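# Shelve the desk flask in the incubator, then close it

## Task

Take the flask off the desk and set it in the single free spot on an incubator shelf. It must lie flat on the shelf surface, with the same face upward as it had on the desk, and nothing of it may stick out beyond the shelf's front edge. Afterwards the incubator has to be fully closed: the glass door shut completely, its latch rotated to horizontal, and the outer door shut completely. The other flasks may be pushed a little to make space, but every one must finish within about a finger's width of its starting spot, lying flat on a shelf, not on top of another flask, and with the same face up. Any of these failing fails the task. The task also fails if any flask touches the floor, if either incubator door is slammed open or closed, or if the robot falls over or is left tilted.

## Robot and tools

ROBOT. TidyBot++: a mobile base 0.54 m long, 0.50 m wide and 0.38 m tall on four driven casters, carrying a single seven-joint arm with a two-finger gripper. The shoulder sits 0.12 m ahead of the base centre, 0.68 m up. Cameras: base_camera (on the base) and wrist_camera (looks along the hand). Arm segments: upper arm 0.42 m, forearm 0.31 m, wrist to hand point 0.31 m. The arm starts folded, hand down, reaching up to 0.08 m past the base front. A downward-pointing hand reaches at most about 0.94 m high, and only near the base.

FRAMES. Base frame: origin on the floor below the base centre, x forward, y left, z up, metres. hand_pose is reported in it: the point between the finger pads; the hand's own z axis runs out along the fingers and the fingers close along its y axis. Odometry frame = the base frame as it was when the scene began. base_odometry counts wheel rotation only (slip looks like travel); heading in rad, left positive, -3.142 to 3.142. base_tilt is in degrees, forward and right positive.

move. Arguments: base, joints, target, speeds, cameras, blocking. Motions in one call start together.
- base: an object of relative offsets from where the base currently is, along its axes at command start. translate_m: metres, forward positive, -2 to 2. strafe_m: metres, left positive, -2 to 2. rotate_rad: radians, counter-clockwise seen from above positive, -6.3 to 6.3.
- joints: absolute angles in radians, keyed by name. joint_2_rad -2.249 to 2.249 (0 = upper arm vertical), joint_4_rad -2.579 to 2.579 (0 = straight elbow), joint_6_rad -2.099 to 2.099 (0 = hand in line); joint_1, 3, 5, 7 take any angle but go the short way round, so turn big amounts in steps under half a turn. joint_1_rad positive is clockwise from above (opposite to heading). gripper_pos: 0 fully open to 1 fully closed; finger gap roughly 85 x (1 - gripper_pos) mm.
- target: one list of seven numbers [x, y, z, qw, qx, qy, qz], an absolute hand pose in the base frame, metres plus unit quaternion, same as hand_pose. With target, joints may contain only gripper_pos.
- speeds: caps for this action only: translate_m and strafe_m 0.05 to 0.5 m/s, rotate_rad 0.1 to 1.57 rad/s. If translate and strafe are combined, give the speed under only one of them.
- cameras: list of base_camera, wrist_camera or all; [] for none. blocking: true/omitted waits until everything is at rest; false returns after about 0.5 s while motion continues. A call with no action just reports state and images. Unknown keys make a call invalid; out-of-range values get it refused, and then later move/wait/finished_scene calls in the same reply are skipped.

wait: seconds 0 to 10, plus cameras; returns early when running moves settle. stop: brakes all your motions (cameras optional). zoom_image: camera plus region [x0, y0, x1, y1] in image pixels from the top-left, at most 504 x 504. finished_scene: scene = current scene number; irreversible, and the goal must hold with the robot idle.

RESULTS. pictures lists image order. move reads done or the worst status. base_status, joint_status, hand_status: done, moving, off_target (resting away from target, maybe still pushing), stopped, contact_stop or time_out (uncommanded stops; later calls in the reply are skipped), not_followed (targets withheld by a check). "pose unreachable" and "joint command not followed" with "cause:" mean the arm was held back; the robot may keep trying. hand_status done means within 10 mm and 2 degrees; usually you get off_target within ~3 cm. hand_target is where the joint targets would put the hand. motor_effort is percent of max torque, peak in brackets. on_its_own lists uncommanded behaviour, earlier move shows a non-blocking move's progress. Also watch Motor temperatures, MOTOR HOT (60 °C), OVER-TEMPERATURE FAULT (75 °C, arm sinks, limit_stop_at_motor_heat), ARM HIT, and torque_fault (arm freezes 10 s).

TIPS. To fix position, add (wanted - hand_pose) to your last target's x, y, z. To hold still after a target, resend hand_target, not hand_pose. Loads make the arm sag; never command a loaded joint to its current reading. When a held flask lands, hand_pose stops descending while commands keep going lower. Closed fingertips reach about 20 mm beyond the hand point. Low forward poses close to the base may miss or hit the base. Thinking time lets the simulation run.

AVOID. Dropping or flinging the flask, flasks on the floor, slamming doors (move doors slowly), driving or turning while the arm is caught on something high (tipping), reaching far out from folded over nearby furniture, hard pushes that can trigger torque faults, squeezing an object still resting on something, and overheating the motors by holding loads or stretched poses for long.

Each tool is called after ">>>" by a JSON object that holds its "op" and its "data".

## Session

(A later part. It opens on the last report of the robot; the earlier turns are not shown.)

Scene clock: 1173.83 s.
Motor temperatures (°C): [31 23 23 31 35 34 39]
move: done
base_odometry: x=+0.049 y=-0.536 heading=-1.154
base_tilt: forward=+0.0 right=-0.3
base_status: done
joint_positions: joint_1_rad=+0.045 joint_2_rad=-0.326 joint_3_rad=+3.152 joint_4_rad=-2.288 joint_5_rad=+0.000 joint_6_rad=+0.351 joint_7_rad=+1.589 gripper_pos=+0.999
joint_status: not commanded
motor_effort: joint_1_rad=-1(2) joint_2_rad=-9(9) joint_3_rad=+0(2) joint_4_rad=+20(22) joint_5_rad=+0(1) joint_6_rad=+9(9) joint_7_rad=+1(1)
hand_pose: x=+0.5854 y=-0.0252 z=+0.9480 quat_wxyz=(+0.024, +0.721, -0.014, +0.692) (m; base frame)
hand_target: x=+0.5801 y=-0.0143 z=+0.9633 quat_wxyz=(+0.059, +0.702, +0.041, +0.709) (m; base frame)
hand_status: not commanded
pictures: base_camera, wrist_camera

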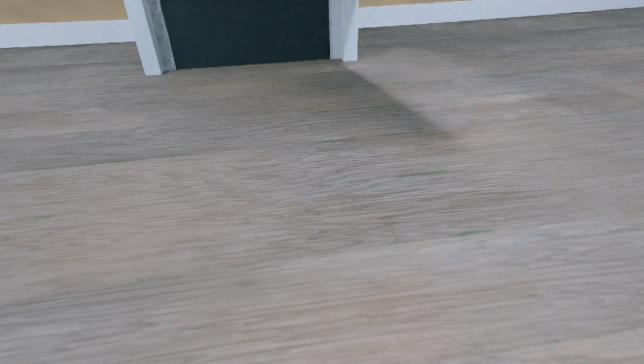

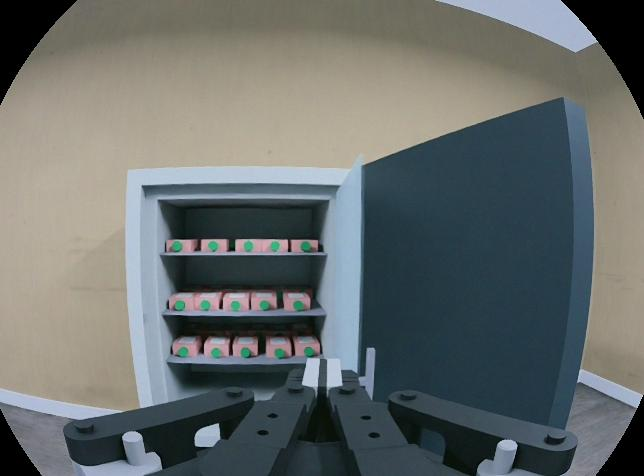

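>>> {"op": "move", "data": {"base": {"rotate_rad": 0.25}, "joints": {"joint_1_rad": 0.12}, "cameras": []}}

>>> {"op": "move", "data": {"base": {"strafe_m": -0.36}, "joints": {"joint_2_rad": 0.19, "joint_4_rad": -1.46, "joint_6_rad": -0.04}, "speeds": {"strafe_m": 0.2}}}

Scene clock: 1211.47 s.
Motor temperatures (°C): [31 23 23 31 35 34 39]
move: done
base_odometry: x=+0.049 y=-0.536 heading=-0.904
base_tilt: forward=+0.0 right=-0.4
base_status: done
joint_positions: joint_1_rad=+0.110 joint_2_rad=-0.326 joint_3_rad=+3.151 joint_4_rad=-2.288 joint_5_rad=+0.000 joint_6_rad=+0.351 joint_7_rad=+1.589 gripper_pos=+0.999
joint_status: all done
motor_effort: joint_1_rad=+0(2) joint_2_rad=-9(10) joint_3_rad=-1(2) joint_4_rad=+21(22) joint_5_rad=+0(1) joint_6_rad=+9(9) joint_7_rad=+0(1)
hand_pose: x=+0.5827 y=-0.0551 z=+0.9481 quat_wxyz=(+0.047, +0.720, -0.038, +0.691) (m; base frame)
hand_target: x=+0.5775 y=-0.0511 z=+0.9633 quat_wxyz=(+0.087, +0.703, +0.013, +0.706) (m; base frame)
hand_status: not commanded
pictures: none
No camera images: "cameras" was empty.

Scene clock: 1213.97 s.
Motor temperatures (°C): [31 23 23 31 35 34 39]
move: done
base_odometry: x=-0.234 y=-0.759 heading=-0.904
base_tilt: forward=+0.0 right=-0.3
base_status: done
joint_positions: joint_1_rad=+0.119 joint_2_rad=+0.186 joint_3_rad=+3.151 joint_4_rad=-1.479 joint_5_rad=+0.000 joint_6_rad=+0.015 joint_7_rad=+1.589 gripper_pos=+0.999
joint_status: all done
motor_effort: joint_1_rad=+0(3) joint_2_rad=-29(30) joint_3_rad=-1(3) joint_4_rad=+22(23) joint_5_rad=+0(1) joint_6_rad=+9(10) joint_7_rad=+1(1)
hand_pose: x=+0.8145 y=-0.0881 z=+1.0410 quat_wxyz=(+0.050, +0.734, -0.040, +0.677) (m; base frame)
hand_target: x=+0.8154 y=-0.0886 z=+1.0331 quat_wxyz=(+0.093, +0.748, +0.008, +0.657) (m; base frame)
hand_status: not commanded
pictures: base_camera, wrist_camera

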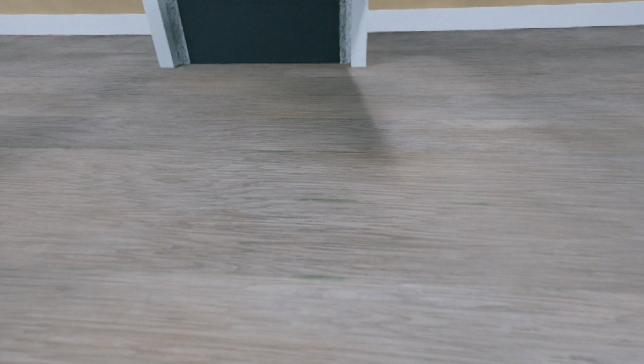

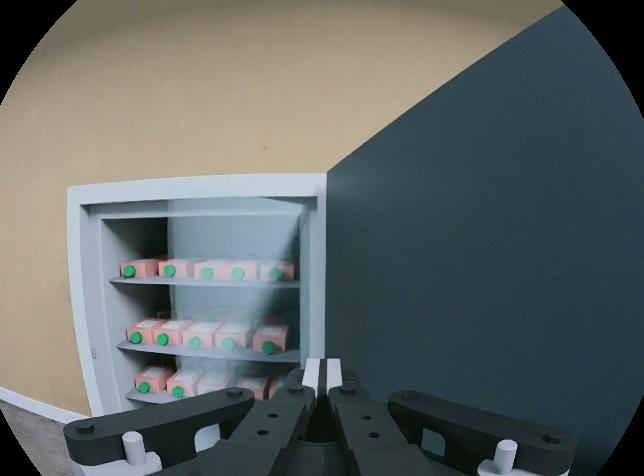

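>>> {"op": "zoom_image", "data": {"camera": "wrist_camera", "region": [60, 160, 360, 400]}}

Scaled by 1.680.

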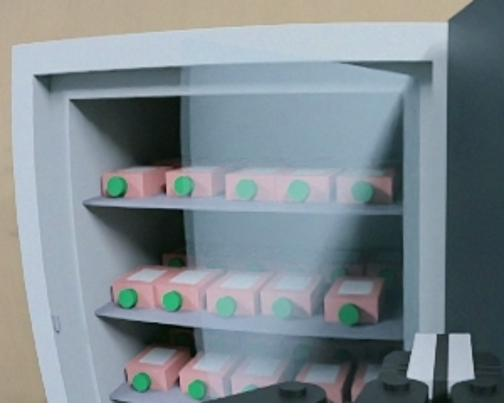

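>>> {"op": "move", "data": {"base": {"translate_m": 0.24}, "speeds": {"translate_m": 0.15}}}

Scene clock: 1273.60 s.
Motor temperatures (°C): [31 23 23 31 35 34 39]
move: done
base_odometry: x=-0.085 y=-0.948 heading=-0.904
base_tilt: forward=+0.0 right=-0.3
base_status: done
joint_positions: joint_1_rad=+0.119 joint_2_rad=+0.197 joint_3_rad=+3.151 joint_4_rad=-1.476 joint_5_rad=+0.000 joint_6_rad=+0.011 joint_7_rad=+1.589 gripper_pos=+0.999
joint_status: not commanded
motor_effort: joint_1_rad=+0(1) joint_2_rad=-29(32) joint_3_rad=-1(2) joint_4_rad=+22(23) joint_5_rad=+0(1) joint_6_rad=+9(10) joint_7_rad=+0(1)
hand_pose: x=+0.8187 y=-0.0886 z=+1.0337 quat_wxyz=(+0.050, +0.738, -0.040, +0.672) (m; base frame)
hand_target: x=+0.8154 y=-0.0886 z=+1.0331 quat_wxyz=(+0.093, +0.748, +0.008, +0.657) (m; base frame)
hand_status: not commanded
pictures: base_camera, wrist_camera

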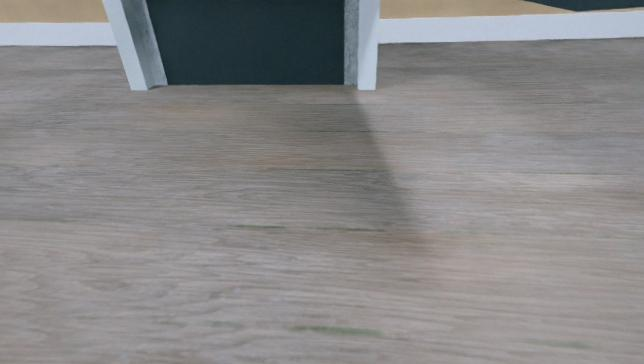

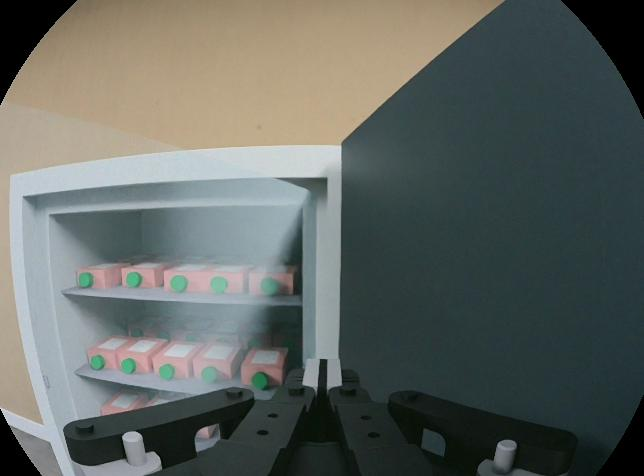

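>>> {"op": "move", "data": {"base": {"strafe_m": 0.1}, "speeds": {"strafe_m": 0.08}}}

Scene clock: 1281.03 s.
Motor temperatures (°C): [31 23 23 31 35 34 39]
move: done
base_odometry: x=-0.007 y=-0.886 heading=-0.904
base_tilt: forward=+0.0 right=-0.3
base_status: done
joint_positions: joint_1_rad=+0.120 joint_2_rad=+0.197 joint_3_rad=+3.152 joint_4_rad=-1.476 joint_5_rad=+0.000 joint_6_rad=+0.011 joint_7_rad=+1.589 gripper_pos=+0.999
joint_status: not commanded
motor_effort: joint_1_rad=+0(4) joint_2_rad=-30(30) joint_3_rad=-1(4) joint_4_rad=+22(23) joint_5_rad=+0(1) joint_6_rad=+9(9) joint_7_rad=+0(1)
hand_pose: x=+0.8185 y=-0.0896 z=+1.0335 quat_wxyz=(+0.051, +0.738, -0.041, +0.672) (m; base frame)
hand_target: x=+0.8154 y=-0.0886 z=+1.0331 quat_wxyz=(+0.093, +0.748, +0.008, +0.657) (m; base frame)
hand_status: not commanded
pictures: base_camera, wrist_camera

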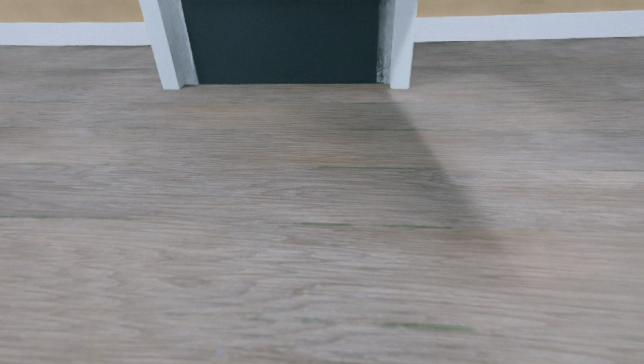

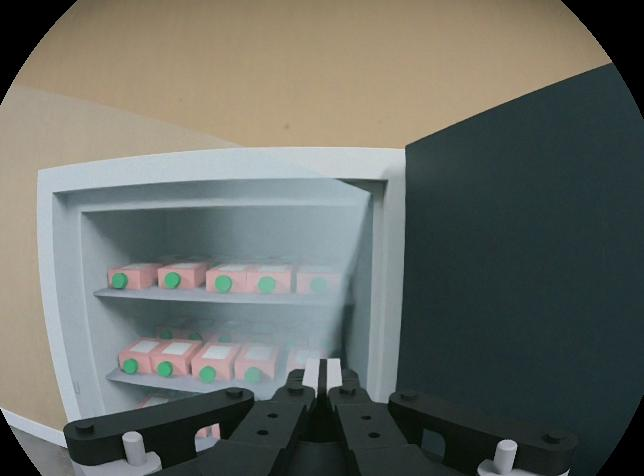

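>>> {"op": "move", "data": {"base": {"strafe_m": 0.1}, "speeds": {"strafe_m": 0.08}}}

Scene clock: 1286.30 s.
Motor temperatures (°C): [31 23 23 31 35 34 39]
move: done
base_odometry: x=+0.072 y=-0.824 heading=-0.904
base_tilt: forward=+0.0 right=-0.3
base_status: done
joint_positions: joint_1_rad=+0.120 joint_2_rad=+0.197 joint_3_rad=+3.152 joint_4_rad=-1.476 joint_5_rad=+0.000 joint_6_rad=+0.011 joint_7_rad=+1.589 gripper_pos=+0.999
joint_status: not commanded
motor_effort: joint_1_rad=+0(5) joint_2_rad=-29(31) joint_3_rad=-1(5) joint_4_rad=+22(23) joint_5_rad=+0(1) joint_6_rad=+9(9) joint_7_rad=+0(1)
hand_pose: x=+0.8185 y=-0.0897 z=+1.0335 quat_wxyz=(+0.051, +0.738, -0.041, +0.672) (m; base frame)
hand_target: x=+0.8154 y=-0.0886 z=+1.0331 quat_wxyz=(+0.093, +0.748, +0.008, +0.657) (m; base frame)
hand_status: not commanded
pictures: base_camera, wrist_camera

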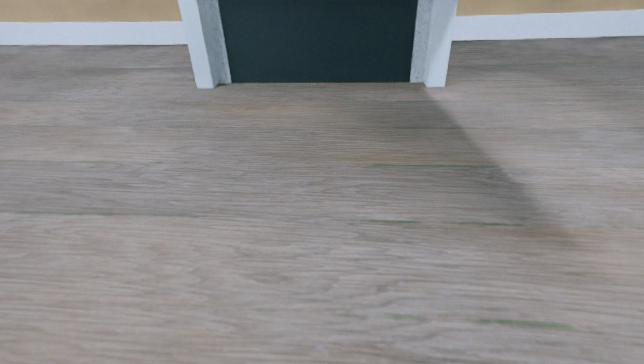

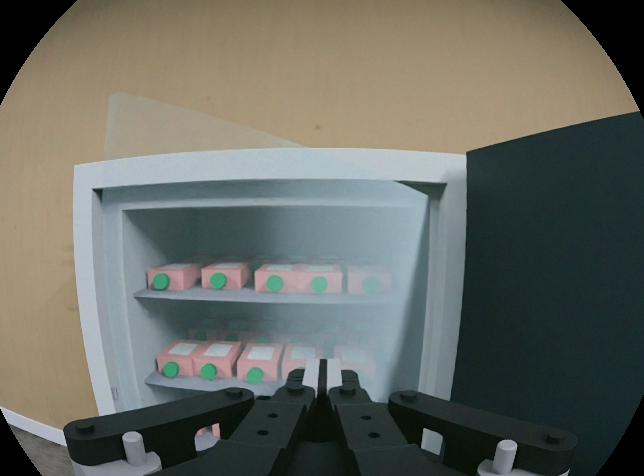

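>>> {"op": "move", "data": {"base": {"strafe_m": 0.14, "translate_m": 0.12}, "speeds": {"strafe_m": 0.08}}}

Scene clock: 1298.27 s.
Motor temperatures (°C): [31 23 23 31 35 34 39]
move: done
base_odometry: x=+0.256 y=-0.832 heading=-0.904
base_tilt: forward=+0.1 right=-0.4
base_status: done
joint_positions: joint_1_rad=+0.121 joint_2_rad=+0.196 joint_3_rad=+3.153 joint_4_rad=-1.476 joint_5_rad=+0.000 joint_6_rad=+0.010 joint_7_rad=+1.589 gripper_pos=+0.999
joint_status: not commanded
motor_effort: joint_1_rad=+0(4) joint_2_rad=-29(31) joint_3_rad=+0(5) joint_4_rad=+22(23) joint_5_rad=+0(1) joint_6_rad=+9(9) joint_7_rad=+0(1)
hand_pose: x=+0.8182 y=-0.0903 z=+1.0341 quat_wxyz=(+0.051, +0.738, -0.041, +0.672) (m; base frame)
hand_target: x=+0.8154 y=-0.0886 z=+1.0331 quat_wxyz=(+0.093, +0.748, +0.008, +0.657) (m; base frame)
hand_status: not commanded
pictures: base_camera, wrist_camera

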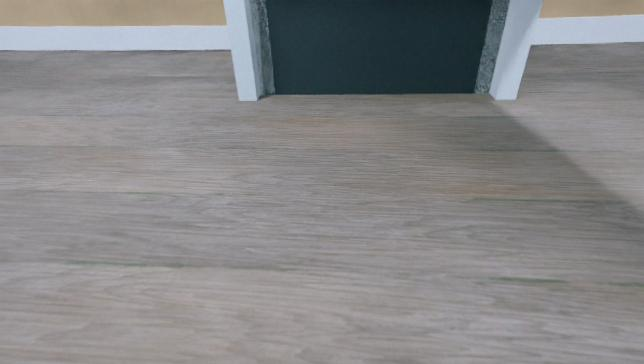

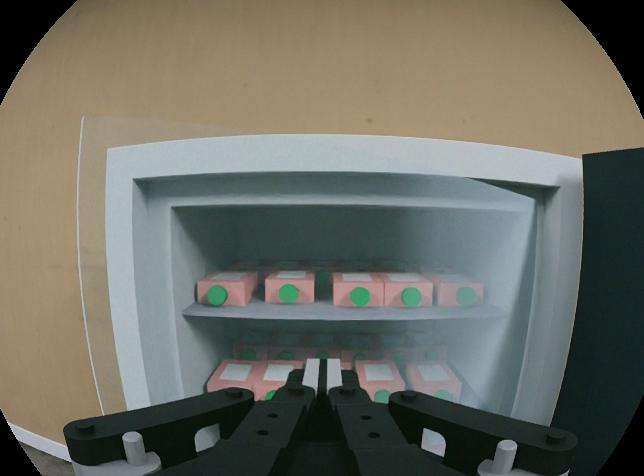

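>>> {"op": "move", "data": {"base": {"strafe_m": 0.08, "translate_m": 0.14}, "speeds": {"translate_m": 0.07}}}

Scene clock: 1313.00 s.
Motor temperatures (°C): [31 23 23 31 35 34 39]
move: done
base_odometry: x=+0.406 y=-0.892 heading=-0.904
base_tilt: forward=+0.1 right=-0.2
base_status: done
joint_positions: joint_1_rad=+0.121 joint_2_rad=+0.197 joint_3_rad=+3.153 joint_4_rad=-1.476 joint_5_rad=+0.000 joint_6_rad=+0.009 joint_7_rad=+1.589 gripper_pos=+0.999
joint_status: not commanded
motor_effort: joint_1_rad=-1(4) joint_2_rad=-30(32) joint_3_rad=-1(4) joint_4_rad=+22(23) joint_5_rad=+0(1) joint_6_rad=+9(10) joint_7_rad=+1(1)
hand_pose: x=+0.8182 y=-0.0904 z=+1.0338 quat_wxyz=(+0.051, +0.738, -0.041, +0.672) (m; base frame)
hand_target: x=+0.8154 y=-0.0886 z=+1.0331 quat_wxyz=(+0.093, +0.748, +0.008, +0.657) (m; base frame)
hand_status: not commanded
pictures: base_camera, wrist_camera

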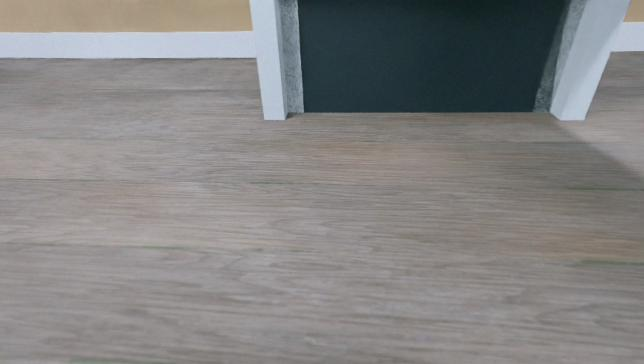

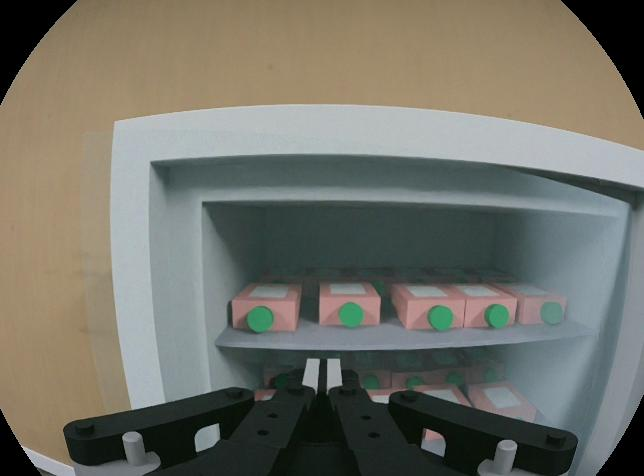

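>>> {"op": "move", "data": {"base": {"strafe_m": 0.04, "translate_m": 0.1}, "speeds": {"translate_m": 0.06}}}

Scene clock: 1319.97 s.
Motor temperatures (°C): [31 23 23 31 35 34 39]
move: done
base_odometry: x=+0.499 y=-0.946 heading=-0.903
base_tilt: forward=+0.0 right=-0.4
base_status: done
joint_positions: joint_1_rad=+0.121 joint_2_rad=+0.197 joint_3_rad=+3.153 joint_4_rad=-1.475 joint_5_rad=+0.000 joint_6_rad=+0.008 joint_7_rad=+1.589 gripper_pos=+0.999
joint_status: not commanded
motor_effort: joint_1_rad=+0(2) joint_2_rad=-30(32) joint_3_rad=-1(3) joint_4_rad=+22(23) joint_5_rad=+0(1) joint_6_rad=+9(10) joint_7_rad=+1(1)
hand_pose: x=+0.8183 y=-0.0904 z=+1.0336 quat_wxyz=(+0.051, +0.738, -0.041, +0.671) (m; base frame)
hand_target: x=+0.8154 y=-0.0886 z=+1.0331 quat_wxyz=(+0.093, +0.748, +0.008, +0.657) (m; base frame)
hand_status: not commanded
pictures: base_camera, wrist_camera

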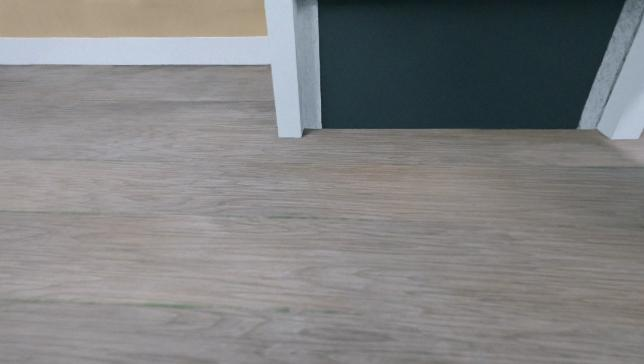

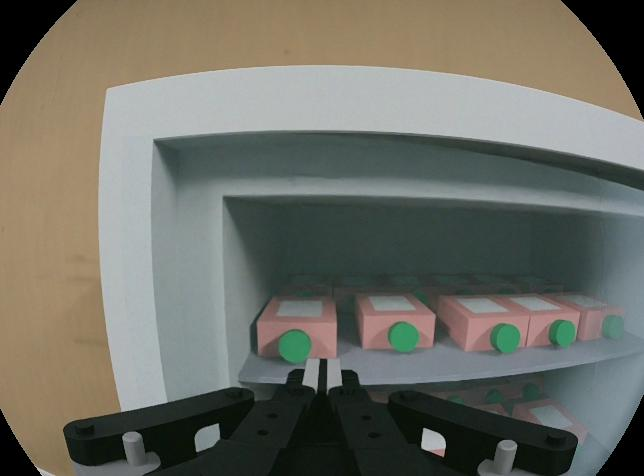

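>>> {"op": "move", "data": {"base": {"translate_m": 0.06}, "speeds": {"translate_m": 0.05}, "cameras": ["wrist_camera"]}}

>>> {"op": "zoom_image", "data": {"camera": "wrist_camera", "region": [60, 80, 330, 360]}}

Scene clock: 1326.40 s.
Motor temperatures (°C): [31 23 23 31 35 33 39]
move: done
base_odometry: x=+0.537 y=-0.993 heading=-0.903
base_tilt: forward=+0.0 right=-0.3
base_status: done
joint_positions: joint_1_rad=+0.121 joint_2_rad=+0.197 joint_3_rad=+3.153 joint_4_rad=-1.475 joint_5_rad=+0.000 joint_6_rad=+0.007 joint_7_rad=+1.589 gripper_pos=+0.999
joint_status: not commanded
motor_effort: joint_1_rad=-1(1) joint_2_rad=-29(32) joint_3_rad=-1(2) joint_4_rad=+23(23) joint_5_rad=+1(1) joint_6_rad=+9(10) joint_7_rad=+0(1)
hand_pose: x=+0.8185 y=-0.0904 z=+1.0333 quat_wxyz=(+0.051, +0.738, -0.041, +0.671) (m; base frame)
hand_target: x=+0.8154 y=-0.0886 z=+1.0331 quat_wxyz=(+0.093, +0.748, +0.008, +0.657) (m; base frame)
hand_status: not commanded
pictures: wrist_camera

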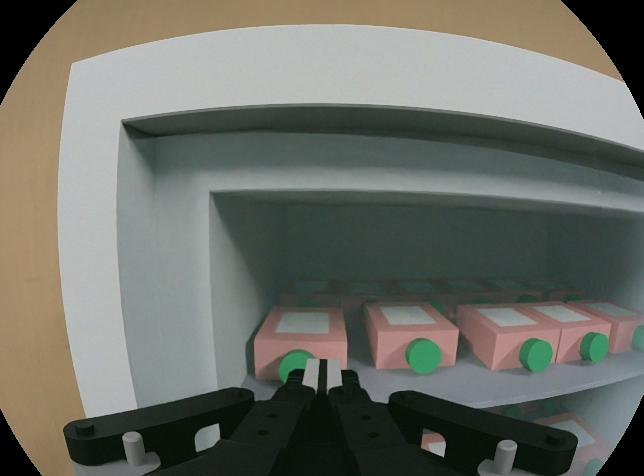

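Scaled by 1.800.

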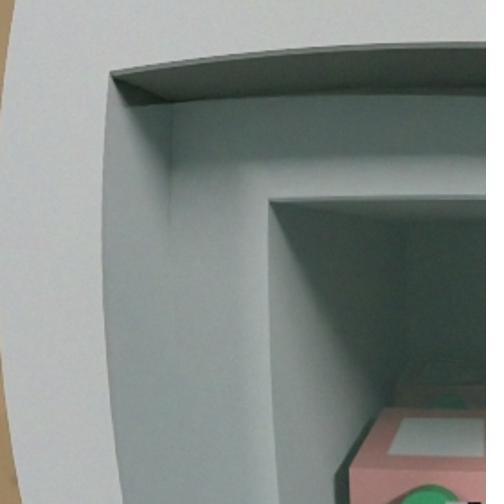

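>>> {"op": "move", "data": {"base": {"translate_m": 0.04}, "speeds": {"translate_m": 0.05}, "cameras": ["wrist_camera"]}}

Scene clock: 1334.87 s.
Motor temperatures (°C): [31 23 23 31 35 33 39]
move: done
base_odometry: x=+0.562 y=-1.024 heading=-0.903
base_tilt: forward=+0.0 right=-0.3
base_status: done
joint_positions: joint_1_rad=+0.121 joint_2_rad=+0.197 joint_3_rad=+3.153 joint_4_rad=-1.475 joint_5_rad=+0.000 joint_6_rad=+0.006 joint_7_rad=+1.589 gripper_pos=+0.999
joint_status: not commanded
motor_effort: joint_1_rad=-1(2) joint_2_rad=-30(32) joint_3_rad=-1(2) joint_4_rad=+22(23) joint_5_rad=+0(1) joint_6_rad=+9(10) joint_7_rad=+0(1)
hand_pose: x=+0.8185 y=-0.0904 z=+1.0332 quat_wxyz=(+0.051, +0.739, -0.041, +0.671) (m; base frame)
hand_target: x=+0.8154 y=-0.0886 z=+1.0331 quat_wxyz=(+0.093, +0.748, +0.008, +0.657) (m; base frame)
hand_status: not commanded
pictures: wrist_camera

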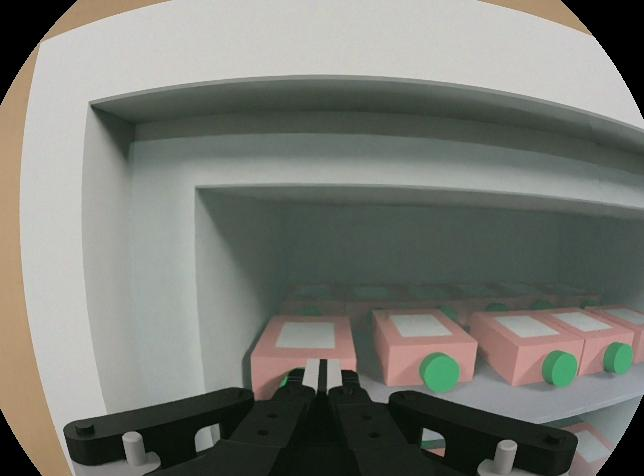

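>>> {"op": "move", "data": {"base": {"translate_m": 0.03}, "speeds": {"translate_m": 0.05}, "cameras": ["wrist_camera"]}}

>>> {"op": "zoom_image", "data": {"camera": "wrist_camera", "region": [30, 80, 330, 390]}}

Scene clock: 1339.60 s.
Motor temperatures (°C): [31 23 23 31 35 33 39]
move: done
base_odometry: x=+0.580 y=-1.048 heading=-0.903
base_tilt: forward=+0.1 right=-0.3
base_status: done
joint_positions: joint_1_rad=+0.121 joint_2_rad=+0.198 joint_3_rad=+3.153 joint_4_rad=-1.474 joint_5_rad=+0.000 joint_6_rad=+0.006 joint_7_rad=+1.589 gripper_pos=+0.999
joint_status: not commanded
motor_effort: joint_1_rad=+0(1) joint_2_rad=-30(32) joint_3_rad=-1(2) joint_4_rad=+22(23) joint_5_rad=+1(1) joint_6_rad=+9(10) joint_7_rad=+0(1)
hand_pose: x=+0.8185 y=-0.0904 z=+1.0332 quat_wxyz=(+0.051, +0.739, -0.041, +0.671) (m; base frame)
hand_target: x=+0.8154 y=-0.0886 z=+1.0331 quat_wxyz=(+0.093, +0.748, +0.008, +0.657) (m; base frame)
hand_status: not commanded
pictures: wrist_camera

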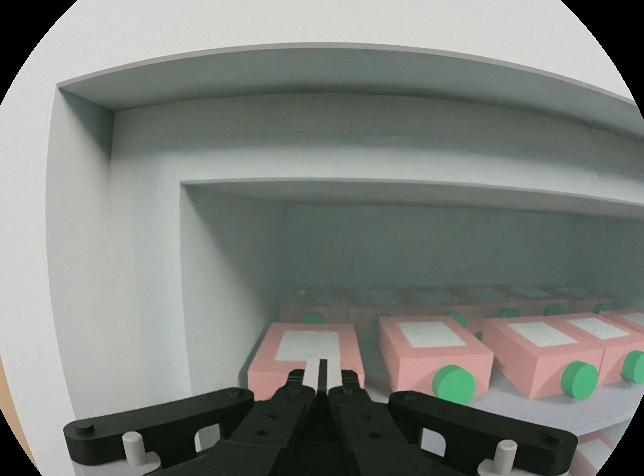

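Scaled by 1.626.

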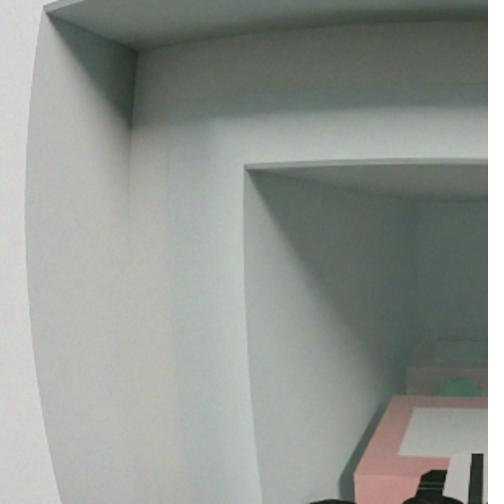

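>>> {"op": "move", "data": {"base": {"translate_m": 0.03}, "speeds": {"translate_m": 0.05}, "cameras": ["wrist_camera"]}}

>>> {"op": "zoom_image", "data": {"camera": "wrist_camera", "region": [30, 80, 330, 390]}}

Scene clock: 1346.07 s.
Motor temperatures (°C): [31 23 23 31 35 33 39]
move: done
base_odometry: x=+0.599 y=-1.071 heading=-0.903
base_tilt: forward=+0.1 right=-0.3
base_status: done
joint_positions: joint_1_rad=+0.125 joint_2_rad=+0.139 joint_3_rad=+3.153 joint_4_rad=-1.508 joint_5_rad=+0.000 joint_6_rad=-0.054 joint_7_rad=+1.589 gripper_pos=+0.999
joint_status: not commanded
motor_effort: joint_1_rad=-3(4) joint_2_rad=-17(30) joint_3_rad=-2(4) joint_4_rad=+30(33) joint_5_rad=+0(0) joint_6_rad=+16(19) joint_7_rad=+0(1)
hand_pose: x=+0.7935 y=-0.0903 z=+1.0343 quat_wxyz=(+0.051, +0.750, -0.044, +0.658) (m; base frame)
hand_target: x=+0.8154 y=-0.0886 z=+1.0331 quat_wxyz=(+0.093, +0.748, +0.008, +0.657) (m; base frame)
hand_status: not commanded
pictures: wrist_camera

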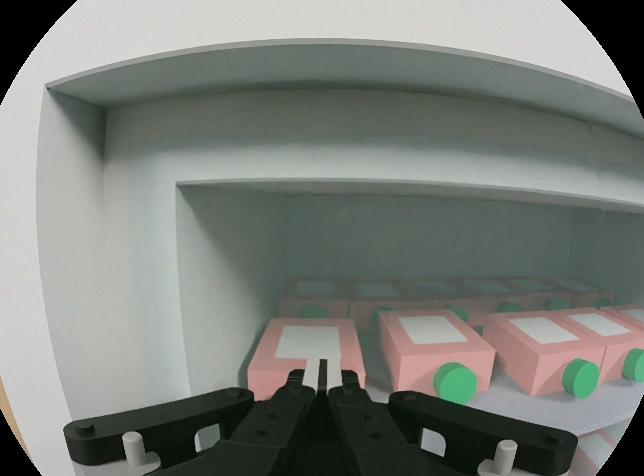

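Scaled by 1.626.

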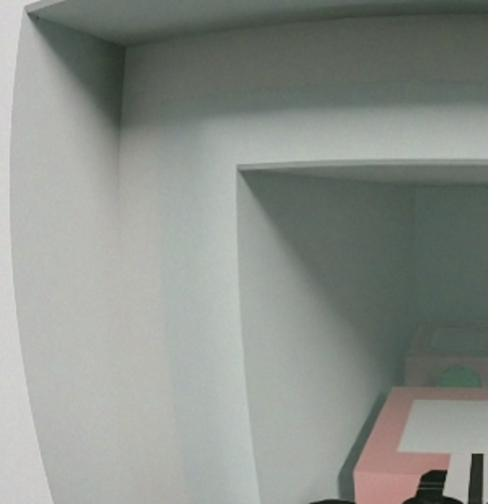

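>>> {"op": "move", "data": {"base": {"translate_m": -0.25, "strafe_m": 0.12}, "joints": {"joint_6_rad": -0.25}, "speeds": {"translate_m": 0.15}}}

Scene clock: 1357.00 s.
Motor temperatures (°C): [31 23 23 31 35 33 39]
move: done
base_odometry: x=+0.538 y=-0.800 heading=-0.903
base_tilt: forward=+0.0 right=-0.4
base_status: done
joint_positions: joint_1_rad=+0.123 joint_2_rad=+0.199 joint_3_rad=+3.153 joint_4_rad=-1.467 joint_5_rad=+0.000 joint_6_rad=-0.207 joint_7_rad=+1.589 gripper_pos=+0.999
joint_status: all done
motor_effort: joint_1_rad=-1(3) joint_2_rad=-29(32) joint_3_rad=+0(4) joint_4_rad=+21(28) joint_5_rad=+0(1) joint_6_rad=+9(14) joint_7_rad=+1(1)
hand_pose: x=+0.8065 y=-0.0907 z=+0.9715 quat_wxyz=(+0.046, +0.804, -0.046, +0.591) (m; base frame)
hand_target: x=+0.8005 y=-0.0907 z=+0.9696 quat_wxyz=(+0.087, +0.813, +0.004, +0.575) (m; base frame)
hand_status: not commanded
pictures: base_camera, wrist_camera

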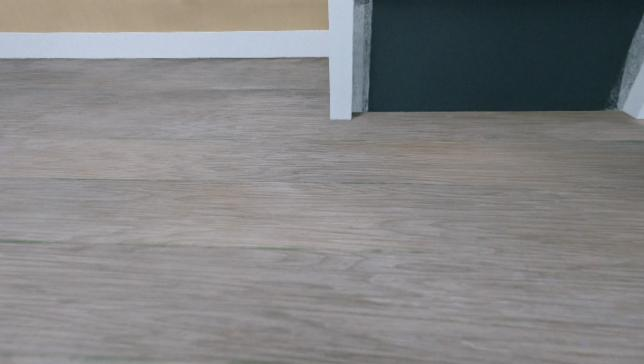

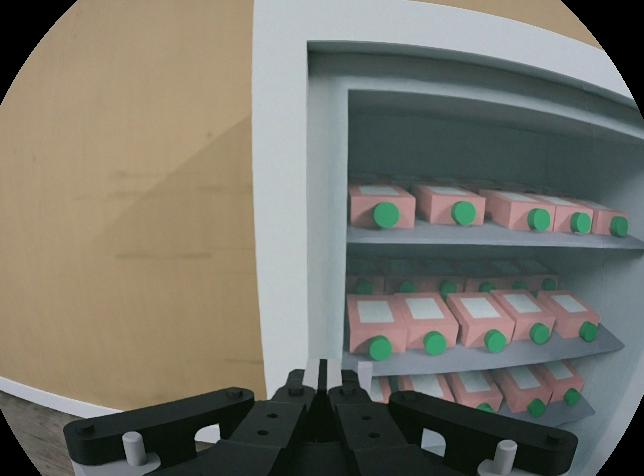

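>>> {"op": "move", "data": {"base": {"translate_m": -0.22}, "speeds": {"translate_m": 0.2}, "cameras": ["wrist_camera"]}}

>>> {"op": "zoom_image", "data": {"camera": "wrist_camera", "region": [240, 260, 440, 400]}}

Scene clock: 1370.87 s.
Motor temperatures (°C): [31 23 23 31 35 33 39]
move: done
base_odometry: x=+0.402 y=-0.627 heading=-0.903
base_tilt: forward=+0.0 right=-0.3
base_status: done
joint_positions: joint_1_rad=+0.123 joint_2_rad=+0.196 joint_3_rad=+3.153 joint_4_rad=-1.467 joint_5_rad=+0.000 joint_6_rad=-0.207 joint_7_rad=+1.589 gripper_pos=+0.999
joint_status: not commanded
motor_effort: joint_1_rad=+0(1) joint_2_rad=-29(33) joint_3_rad=-1(2) joint_4_rad=+22(23) joint_5_rad=+0(1) joint_6_rad=+9(9) joint_7_rad=+0(1)
hand_pose: x=+0.8056 y=-0.0906 z=+0.9737 quat_wxyz=(+0.046, +0.803, -0.046, +0.592) (m; base frame)
hand_target: x=+0.8005 y=-0.0907 z=+0.9696 quat_wxyz=(+0.087, +0.813, +0.004, +0.575) (m; base frame)
hand_status: not commanded
pictures: wrist_camera

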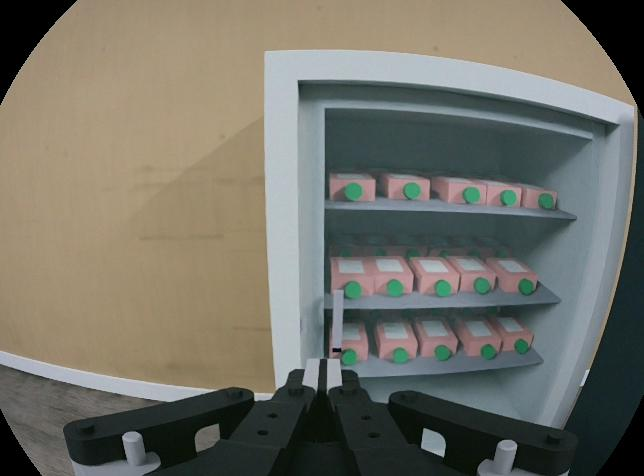

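Scaled by 2.520.

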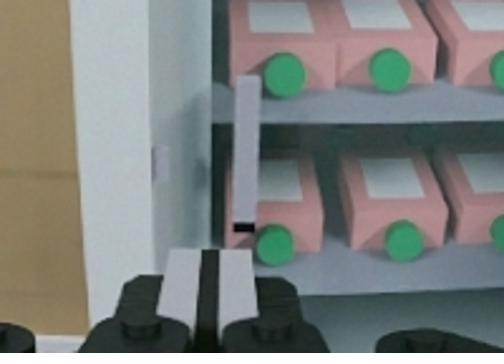

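>>> {"op": "move", "data": {"base": {"translate_m": 0.25}, "joints": {"joint_2_rad": 0.345, "joint_4_rad": -1.815, "joint_6_rad": 0.42}, "speeds": {"translate_m": 0.2}, "cameras": ["wrist_camera"]}}

>>> {"op": "zoom_image", "data": {"camera": "wrist_camera", "region": [240, 260, 440, 400]}}

Scene clock: 1435.97 s.
Motor temperatures (°C): [31 23 23 31 35 33 39]
move: done
base_odometry: x=+0.557 y=-0.823 heading=-0.902
base_tilt: forward=+0.0 right=-0.4
base_status: done
joint_positions: joint_1_rad=+0.123 joint_2_rad=+0.354 joint_3_rad=+3.153 joint_4_rad=-1.807 joint_5_rad=+0.000 joint_6_rad=+0.369 joint_7_rad=+1.589 gripper_pos=+0.999
joint_status: all done
motor_effort: joint_1_rad=+0(2) joint_2_rad=-32(35) joint_3_rad=-1(2) joint_4_rad=+20(23) joint_5_rad=+0(1) joint_6_rad=+9(11) joint_7_rad=+1(1)
hand_pose: x=+0.8237 y=-0.0927 z=+0.8330 quat_wxyz=(+0.049, +0.780, -0.044, +0.623) (m; base frame)
hand_target: x=+0.8249 y=-0.0813 z=+0.8504 quat_wxyz=(+0.079, +0.764, +0.015, +0.640) (m; base frame)
hand_status: not commanded
pictures: wrist_camera

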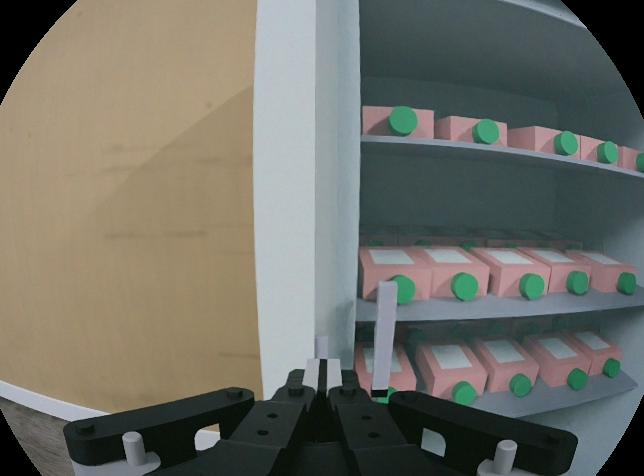

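Scaled by 2.520.

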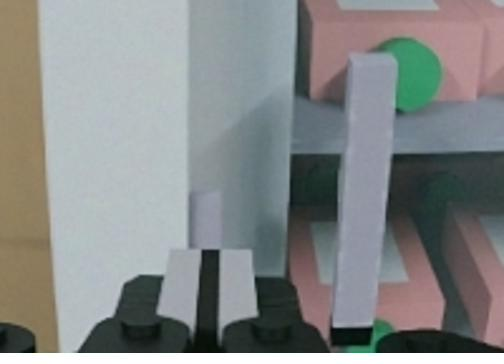

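>>> {"op": "move", "data": {"base": {"strafe_m": -0.02, "translate_m": 0.06}, "joints": {"joint_4_rad": -1.84, "joint_7_rad": 0.07}, "speeds": {"translate_m": 0.1}, "cameras": ["wrist_camera"]}}

Scene clock: 1459.60 s.
Motor temperatures (°C): [31 23 23 31 35 33 39]
move: done
base_odometry: x=+0.579 y=-0.883 heading=-0.902
base_tilt: forward=+0.1 right=-0.3
base_status: done
joint_positions: joint_1_rad=+0.123 joint_2_rad=+0.354 joint_3_rad=+3.153 joint_4_rad=-1.827 joint_5_rad=+0.000 joint_6_rad=+0.371 joint_7_rad=+0.146 gripper_pos=+0.999
joint_status: all done
motor_effort: joint_1_rad=+0(2) joint_2_rad=-32(34) joint_3_rad=-2(2) joint_4_rad=+19(20) joint_5_rad=+0(1) joint_6_rad=+9(9) joint_7_rad=+0(1)
hand_pose: x=+0.8192 y=-0.0921 z=+0.8226 quat_wxyz=(-0.371, +0.560, -0.552, +0.494) (m; base frame)
hand_target: x=+0.8190 y=-0.0806 z=+0.8363 quat_wxyz=(-0.395, +0.552, -0.541, +0.497) (m; base frame)
hand_status: not commanded
pictures: wrist_camera

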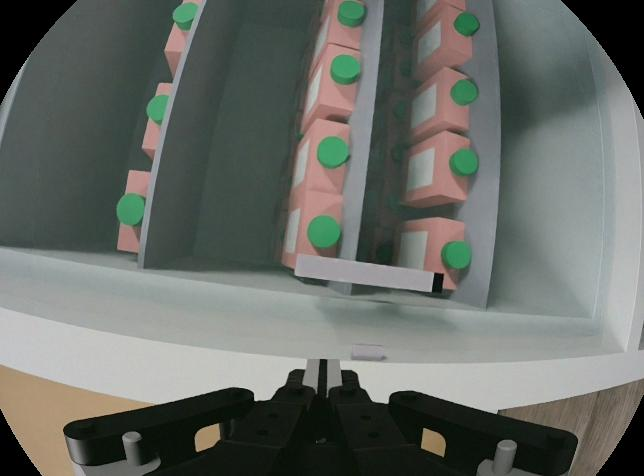

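>>> {"op": "move", "data": {"base": {"translate_m": 0.06}, "joints": {"joint_2_rad": 0.405, "joint_4_rad": -1.91, "joint_6_rad": 0.56}, "speeds": {"translate_m": 0.1}, "cameras": ["wrist_camera"]}}

Scene clock: 1477.80 s.
Motor temperatures (°C): [31 23 23 31 35 33 39]
move: done
base_odometry: x=+0.616 y=-0.930 heading=-0.902
base_tilt: forward=+0.1 right=-0.3
base_status: done
joint_positions: joint_1_rad=+0.123 joint_2_rad=+0.411 joint_3_rad=+3.153 joint_4_rad=-1.902 joint_5_rad=+0.000 joint_6_rad=+0.515 joint_7_rad=+0.146 gripper_pos=+0.999
joint_status: all done
motor_effort: joint_1_rad=-1(2) joint_2_rad=-32(35) joint_3_rad=-1(2) joint_4_rad=+18(19) joint_5_rad=+1(1) joint_6_rad=+9(10) joint_7_rad=+1(1)
hand_pose: x=+0.8162 y=-0.0916 z=+0.7849 quat_wxyz=(-0.373, +0.558, -0.549, +0.498) (m; base frame)
hand_target: x=+0.8177 y=-0.0780 z=+0.7983 quat_wxyz=(-0.401, +0.550, -0.538, +0.497) (m; base frame)
hand_status: not commanded
pictures: wrist_camera

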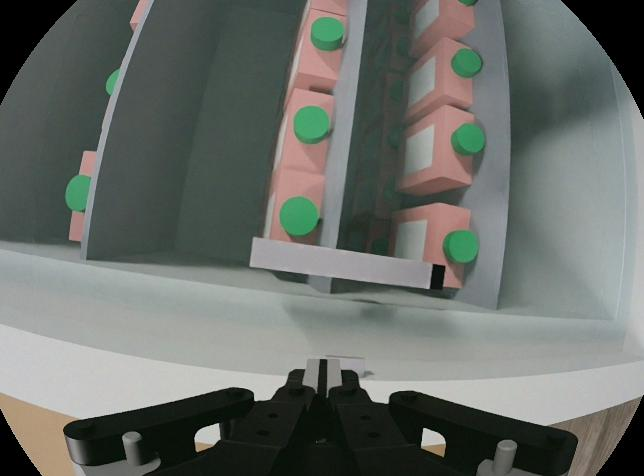

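>>> {"op": "move", "data": {"base": {"translate_m": 0.055}, "speeds": {"translate_m": 0.08}, "cameras": ["wrist_camera"]}}

Scene clock: 1486.07 s.
Motor temperatures (°C): [31 23 23 31 35 33 39]
move: done
base_odometry: x=+0.650 y=-0.974 heading=-0.902
base_tilt: forward=+0.0 right=-0.3
base_status: done
joint_positions: joint_1_rad=+0.125 joint_2_rad=+0.412 joint_3_rad=+3.154 joint_4_rad=-1.905 joint_5_rad=+0.000 joint_6_rad=+0.515 joint_7_rad=+0.146 gripper_pos=+0.999
joint_status: not commanded
motor_effort: joint_1_rad=-1(6) joint_2_rad=-32(34) joint_3_rad=-1(6) joint_4_rad=+18(21) joint_5_rad=+0(3) joint_6_rad=+9(10) joint_7_rad=+1(1)
hand_pose: x=+0.8151 y=-0.0938 z=+0.7825 quat_wxyz=(-0.371, +0.558, -0.551, +0.498) (m; base frame)
hand_target: x=+0.8177 y=-0.0780 z=+0.7983 quat_wxyz=(-0.401, +0.550, -0.538, +0.497) (m; base frame)
hand_status: not commanded
pictures: wrist_camera

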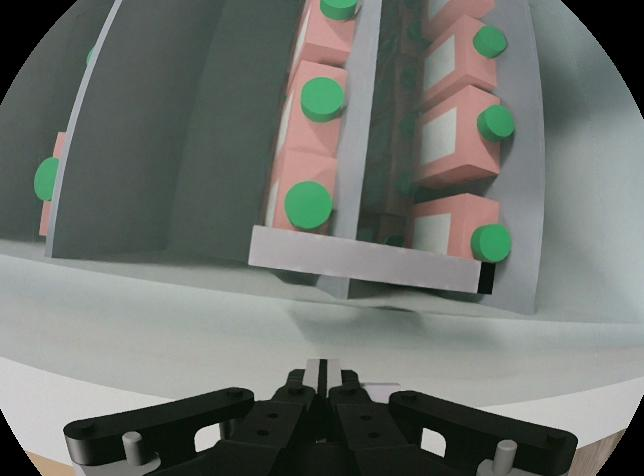

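>>> {"op": "move", "data": {"base": {"strafe_m": -0.03}, "speeds": {"strafe_m": 0.05}, "cameras": []}}

>>> {"op": "move", "data": {"base": {"translate_m": 0.045}, "speeds": {"translate_m": 0.05}, "cameras": ["wrist_camera"]}}

Scene clock: 1497.37 s.
Motor temperatures (°C): [31 23 23 31 35 33 39]
move: done
base_odometry: x=+0.626 y=-0.992 heading=-0.902
base_tilt: forward=+0.1 right=-0.3
base_status: done
joint_positions: joint_1_rad=+0.125 joint_2_rad=+0.412 joint_3_rad=+3.154 joint_4_rad=-1.905 joint_5_rad=+0.000 joint_6_rad=+0.515 joint_7_rad=+0.146 gripper_pos=+0.999
joint_status: not commanded
motor_effort: joint_1_rad=+0(4) joint_2_rad=-32(33) joint_3_rad=-1(4) joint_4_rad=+18(18) joint_5_rad=+0(1) joint_6_rad=+9(9) joint_7_rad=+1(1)
hand_pose: x=+0.8151 y=-0.0937 z=+0.7825 quat_wxyz=(-0.371, +0.558, -0.551, +0.498) (m; base frame)
hand_target: x=+0.8177 y=-0.0780 z=+0.7983 quat_wxyz=(-0.401, +0.550, -0.538, +0.497) (m; base frame)
hand_status: not commanded
pictures: none
No camera images: "cameras" was empty.

Scene clock: 1498.77 s.
Motor temperatures (°C): [31 23 23 31 35 33 39]
move: done
base_odometry: x=+0.654 y=-1.028 heading=-0.902
base_tilt: forward=+0.0 right=-0.4
base_status: done
joint_positions: joint_1_rad=+0.127 joint_2_rad=+0.376 joint_3_rad=+3.154 joint_4_rad=-1.952 joint_5_rad=+0.000 joint_6_rad=+0.516 joint_7_rad=+0.146 gripper_pos=+0.999
joint_status: not commanded
motor_effort: joint_1_rad=-2(4) joint_2_rad=-24(33) joint_3_rad=-2(4) joint_4_rad=+24(27) joint_5_rad=+1(2) joint_6_rad=+11(11) joint_7_rad=+1(1)
hand_pose: x=+0.7980 y=-0.0930 z=+0.7826 quat_wxyz=(-0.368, +0.560, -0.554, +0.495) (m; base frame)
hand_target: x=+0.8177 y=-0.0780 z=+0.7983 quat_wxyz=(-0.401, +0.550, -0.538, +0.497) (m; base frame)
hand_status: not commanded
pictures: wrist_camera

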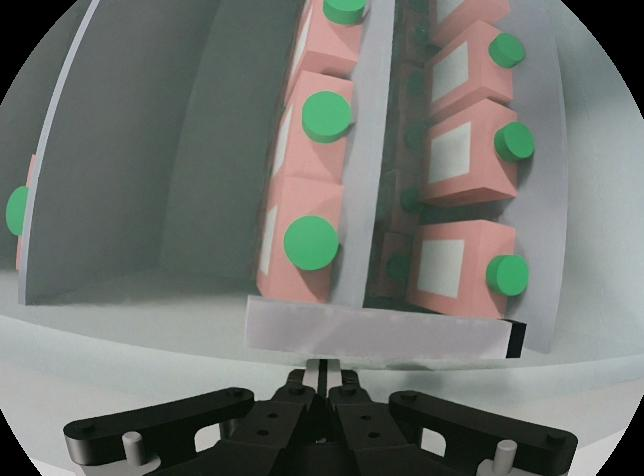

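>>> {"op": "move", "data": {"base": {"translate_m": -0.022}, "speeds": {"translate_m": 0.05}, "cameras": []}}

>>> {"op": "move", "data": {"base": {"strafe_m": -0.03}, "speeds": {"strafe_m": 0.05}, "cameras": ["wrist_camera"]}}

Scene clock: 1506.33 s.
Motor temperatures (°C): [31 23 23 31 35 33 39]
move: done
base_odometry: x=+0.640 y=-1.010 heading=-0.902
base_tilt: forward=+0.0 right=-0.3
base_status: done
joint_positions: joint_1_rad=+0.126 joint_2_rad=+0.402 joint_3_rad=+3.154 joint_4_rad=-1.923 joint_5_rad=+0.000 joint_6_rad=+0.518 joint_7_rad=+0.146 gripper_pos=+0.999
joint_status: not commanded
motor_effort: joint_1_rad=-1(2) joint_2_rad=-32(33) joint_3_rad=-1(3) joint_4_rad=+17(23) joint_5_rad=+0(1) joint_6_rad=+9(10) joint_7_rad=+1(1)
hand_pose: x=+0.8092 y=-0.0939 z=+0.7807 quat_wxyz=(-0.370, +0.559, -0.552, +0.496) (m; base frame)
hand_target: x=+0.8177 y=-0.0780 z=+0.7983 quat_wxyz=(-0.401, +0.550, -0.538, +0.497) (m; base frame)
hand_status: not commanded
pictures: none
No camera images: "cameras" was empty.

Scene clock: 1507.40 s.
Motor temperatures (°C): [31 23 23 31 35 33 39]
move: done
base_odometry: x=+0.617 y=-1.029 heading=-0.902
base_tilt: forward=+0.1 right=-0.3
base_status: done
joint_positions: joint_1_rad=+0.121 joint_2_rad=+0.403 joint_3_rad=+3.154 joint_4_rad=-1.923 joint_5_rad=+0.000 joint_6_rad=+0.520 joint_7_rad=+0.146 gripper_pos=+0.999
joint_status: not commanded
motor_effort: joint_1_rad=+0(3) joint_2_rad=-31(32) joint_3_rad=-2(2) joint_4_rad=+16(18) joint_5_rad=+0(1) joint_6_rad=+8(9) joint_7_rad=+0(1)
hand_pose: x=+0.8100 y=-0.0901 z=+0.7809 quat_wxyz=(-0.371, +0.560, -0.550, +0.496) (m; base frame)
hand_target: x=+0.8177 y=-0.0780 z=+0.7983 quat_wxyz=(-0.401, +0.550, -0.538, +0.497) (m; base frame)
hand_status: not commanded
pictures: wrist_camera

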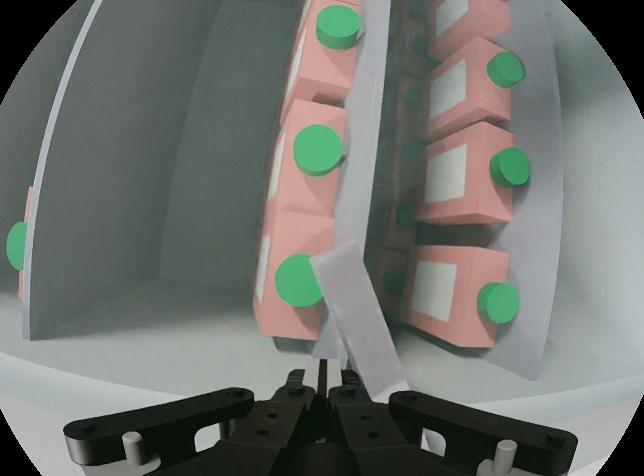

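>>> {"op": "move", "data": {"base": {"strafe_m": -0.025}, "speeds": {"strafe_m": 0.05}, "cameras": ["wrist_camera"]}}

Scene clock: 1515.73 s.
Motor temperatures (°C): [31 23 23 31 35 33 39]
move: done
base_odometry: x=+0.597 y=-1.044 heading=-0.902
base_tilt: forward=+0.0 right=-0.2
base_status: done
joint_positions: joint_1_rad=+0.118 joint_2_rad=+0.403 joint_3_rad=+3.152 joint_4_rad=-1.923 joint_5_rad=+0.000 joint_6_rad=+0.520 joint_7_rad=+0.146 gripper_pos=+0.999
joint_status: not commanded
motor_effort: joint_1_rad=-1(4) joint_2_rad=-32(32) joint_3_rad=-1(3) joint_4_rad=+18(18) joint_5_rad=+0(1) joint_6_rad=+9(9) joint_7_rad=+1(1)
hand_pose: x=+0.8104 y=-0.0871 z=+0.7811 quat_wxyz=(-0.373, +0.561, -0.549, +0.495) (m; base frame)
hand_target: x=+0.8177 y=-0.0780 z=+0.7983 quat_wxyz=(-0.401, +0.550, -0.538, +0.497) (m; base frame)
hand_status: not commanded
pictures: wrist_camera

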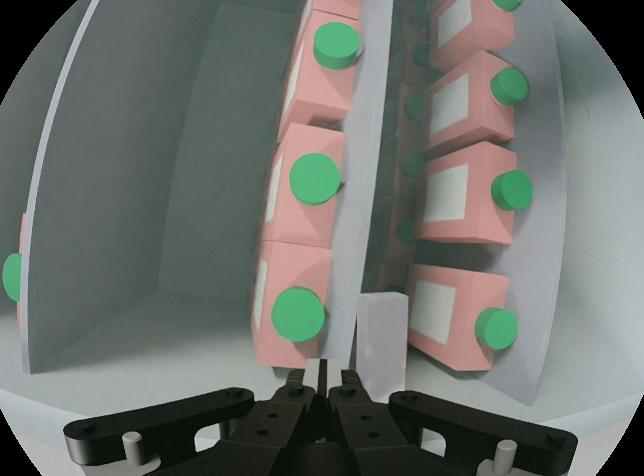

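>>> {"op": "move", "data": {"base": {"strafe_m": -0.03}, "speeds": {"strafe_m": 0.05}, "cameras": ["wrist_camera"]}}

Scene clock: 1531.90 s.
Motor temperatures (°C): [31 23 23 31 35 33 39]
move: done
base_odometry: x=+0.574 y=-1.063 heading=-0.902
base_tilt: forward=+0.0 right=-0.3
base_status: done
joint_positions: joint_1_rad=+0.117 joint_2_rad=+0.403 joint_3_rad=+3.152 joint_4_rad=-1.923 joint_5_rad=+0.001 joint_6_rad=+0.520 joint_7_rad=+0.146 gripper_pos=+0.999
joint_status: not commanded
motor_effort: joint_1_rad=+0(3) joint_2_rad=-30(32) joint_3_rad=-1(3) joint_4_rad=+19(21) joint_5_rad=+0(1) joint_6_rad=+9(10) joint_7_rad=+1(1)
hand_pose: x=+0.8104 y=-0.0864 z=+0.7809 quat_wxyz=(-0.373, +0.562, -0.549, +0.494) (m; base frame)
hand_target: x=+0.8177 y=-0.0780 z=+0.7983 quat_wxyz=(-0.401, +0.550, -0.538, +0.497) (m; base frame)
hand_status: not commanded
pictures: wrist_camera

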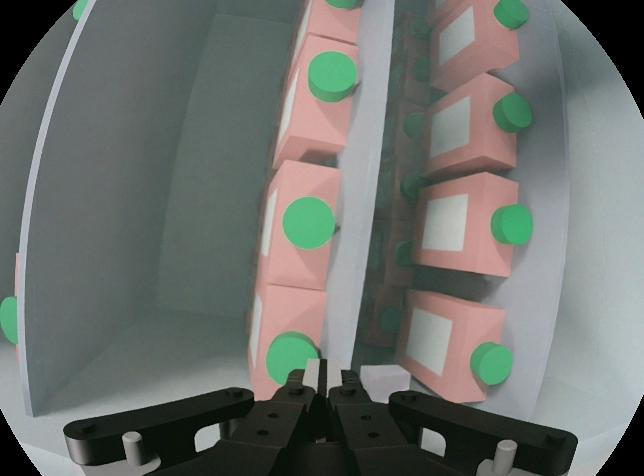

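>>> {"op": "move", "data": {"joints": {"joint_2_rad": 0.444, "joint_4_rad": -1.941, "joint_6_rad": 0.63}, "cameras": ["wrist_camera"]}}

Scene clock: 1543.13 s.
Motor temperatures (°C): [31 23 23 31 35 33 39]
move: done
base_odometry: x=+0.574 y=-1.063 heading=-0.902
base_tilt: forward=+0.0 right=-0.3
base_status: not commanded
joint_positions: joint_1_rad=+0.117 joint_2_rad=+0.419 joint_3_rad=+3.152 joint_4_rad=-1.945 joint_5_rad=+0.001 joint_6_rad=+0.591 joint_7_rad=+0.146 gripper_pos=+0.999
joint_status: all done
motor_effort: joint_1_rad=+2(2) joint_2_rad=-29(32) joint_3_rad=+1(1) joint_4_rad=+20(20) joint_5_rad=+0(1) joint_6_rad=+9(10) joint_7_rad=+1(1)
hand_pose: x=+0.8105 y=-0.0863 z=+0.7800 quat_wxyz=(-0.381, +0.554, -0.541, +0.505) (m; base frame)
hand_target: x=+0.8173 y=-0.0768 z=+0.7758 quat_wxyz=(-0.402, +0.550, -0.538, +0.496) (m; base frame)
hand_status: not commanded
pictures: wrist_camera

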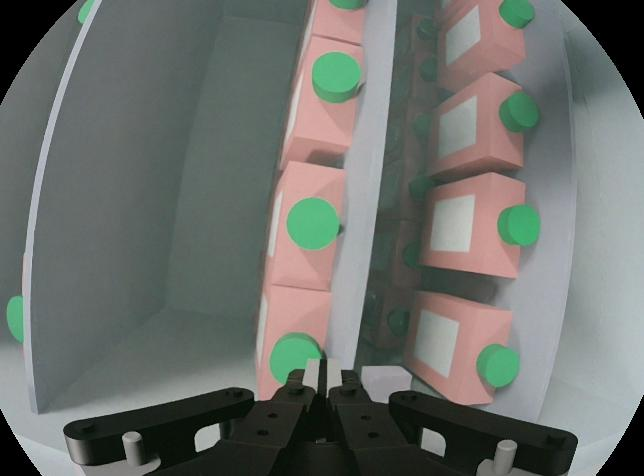

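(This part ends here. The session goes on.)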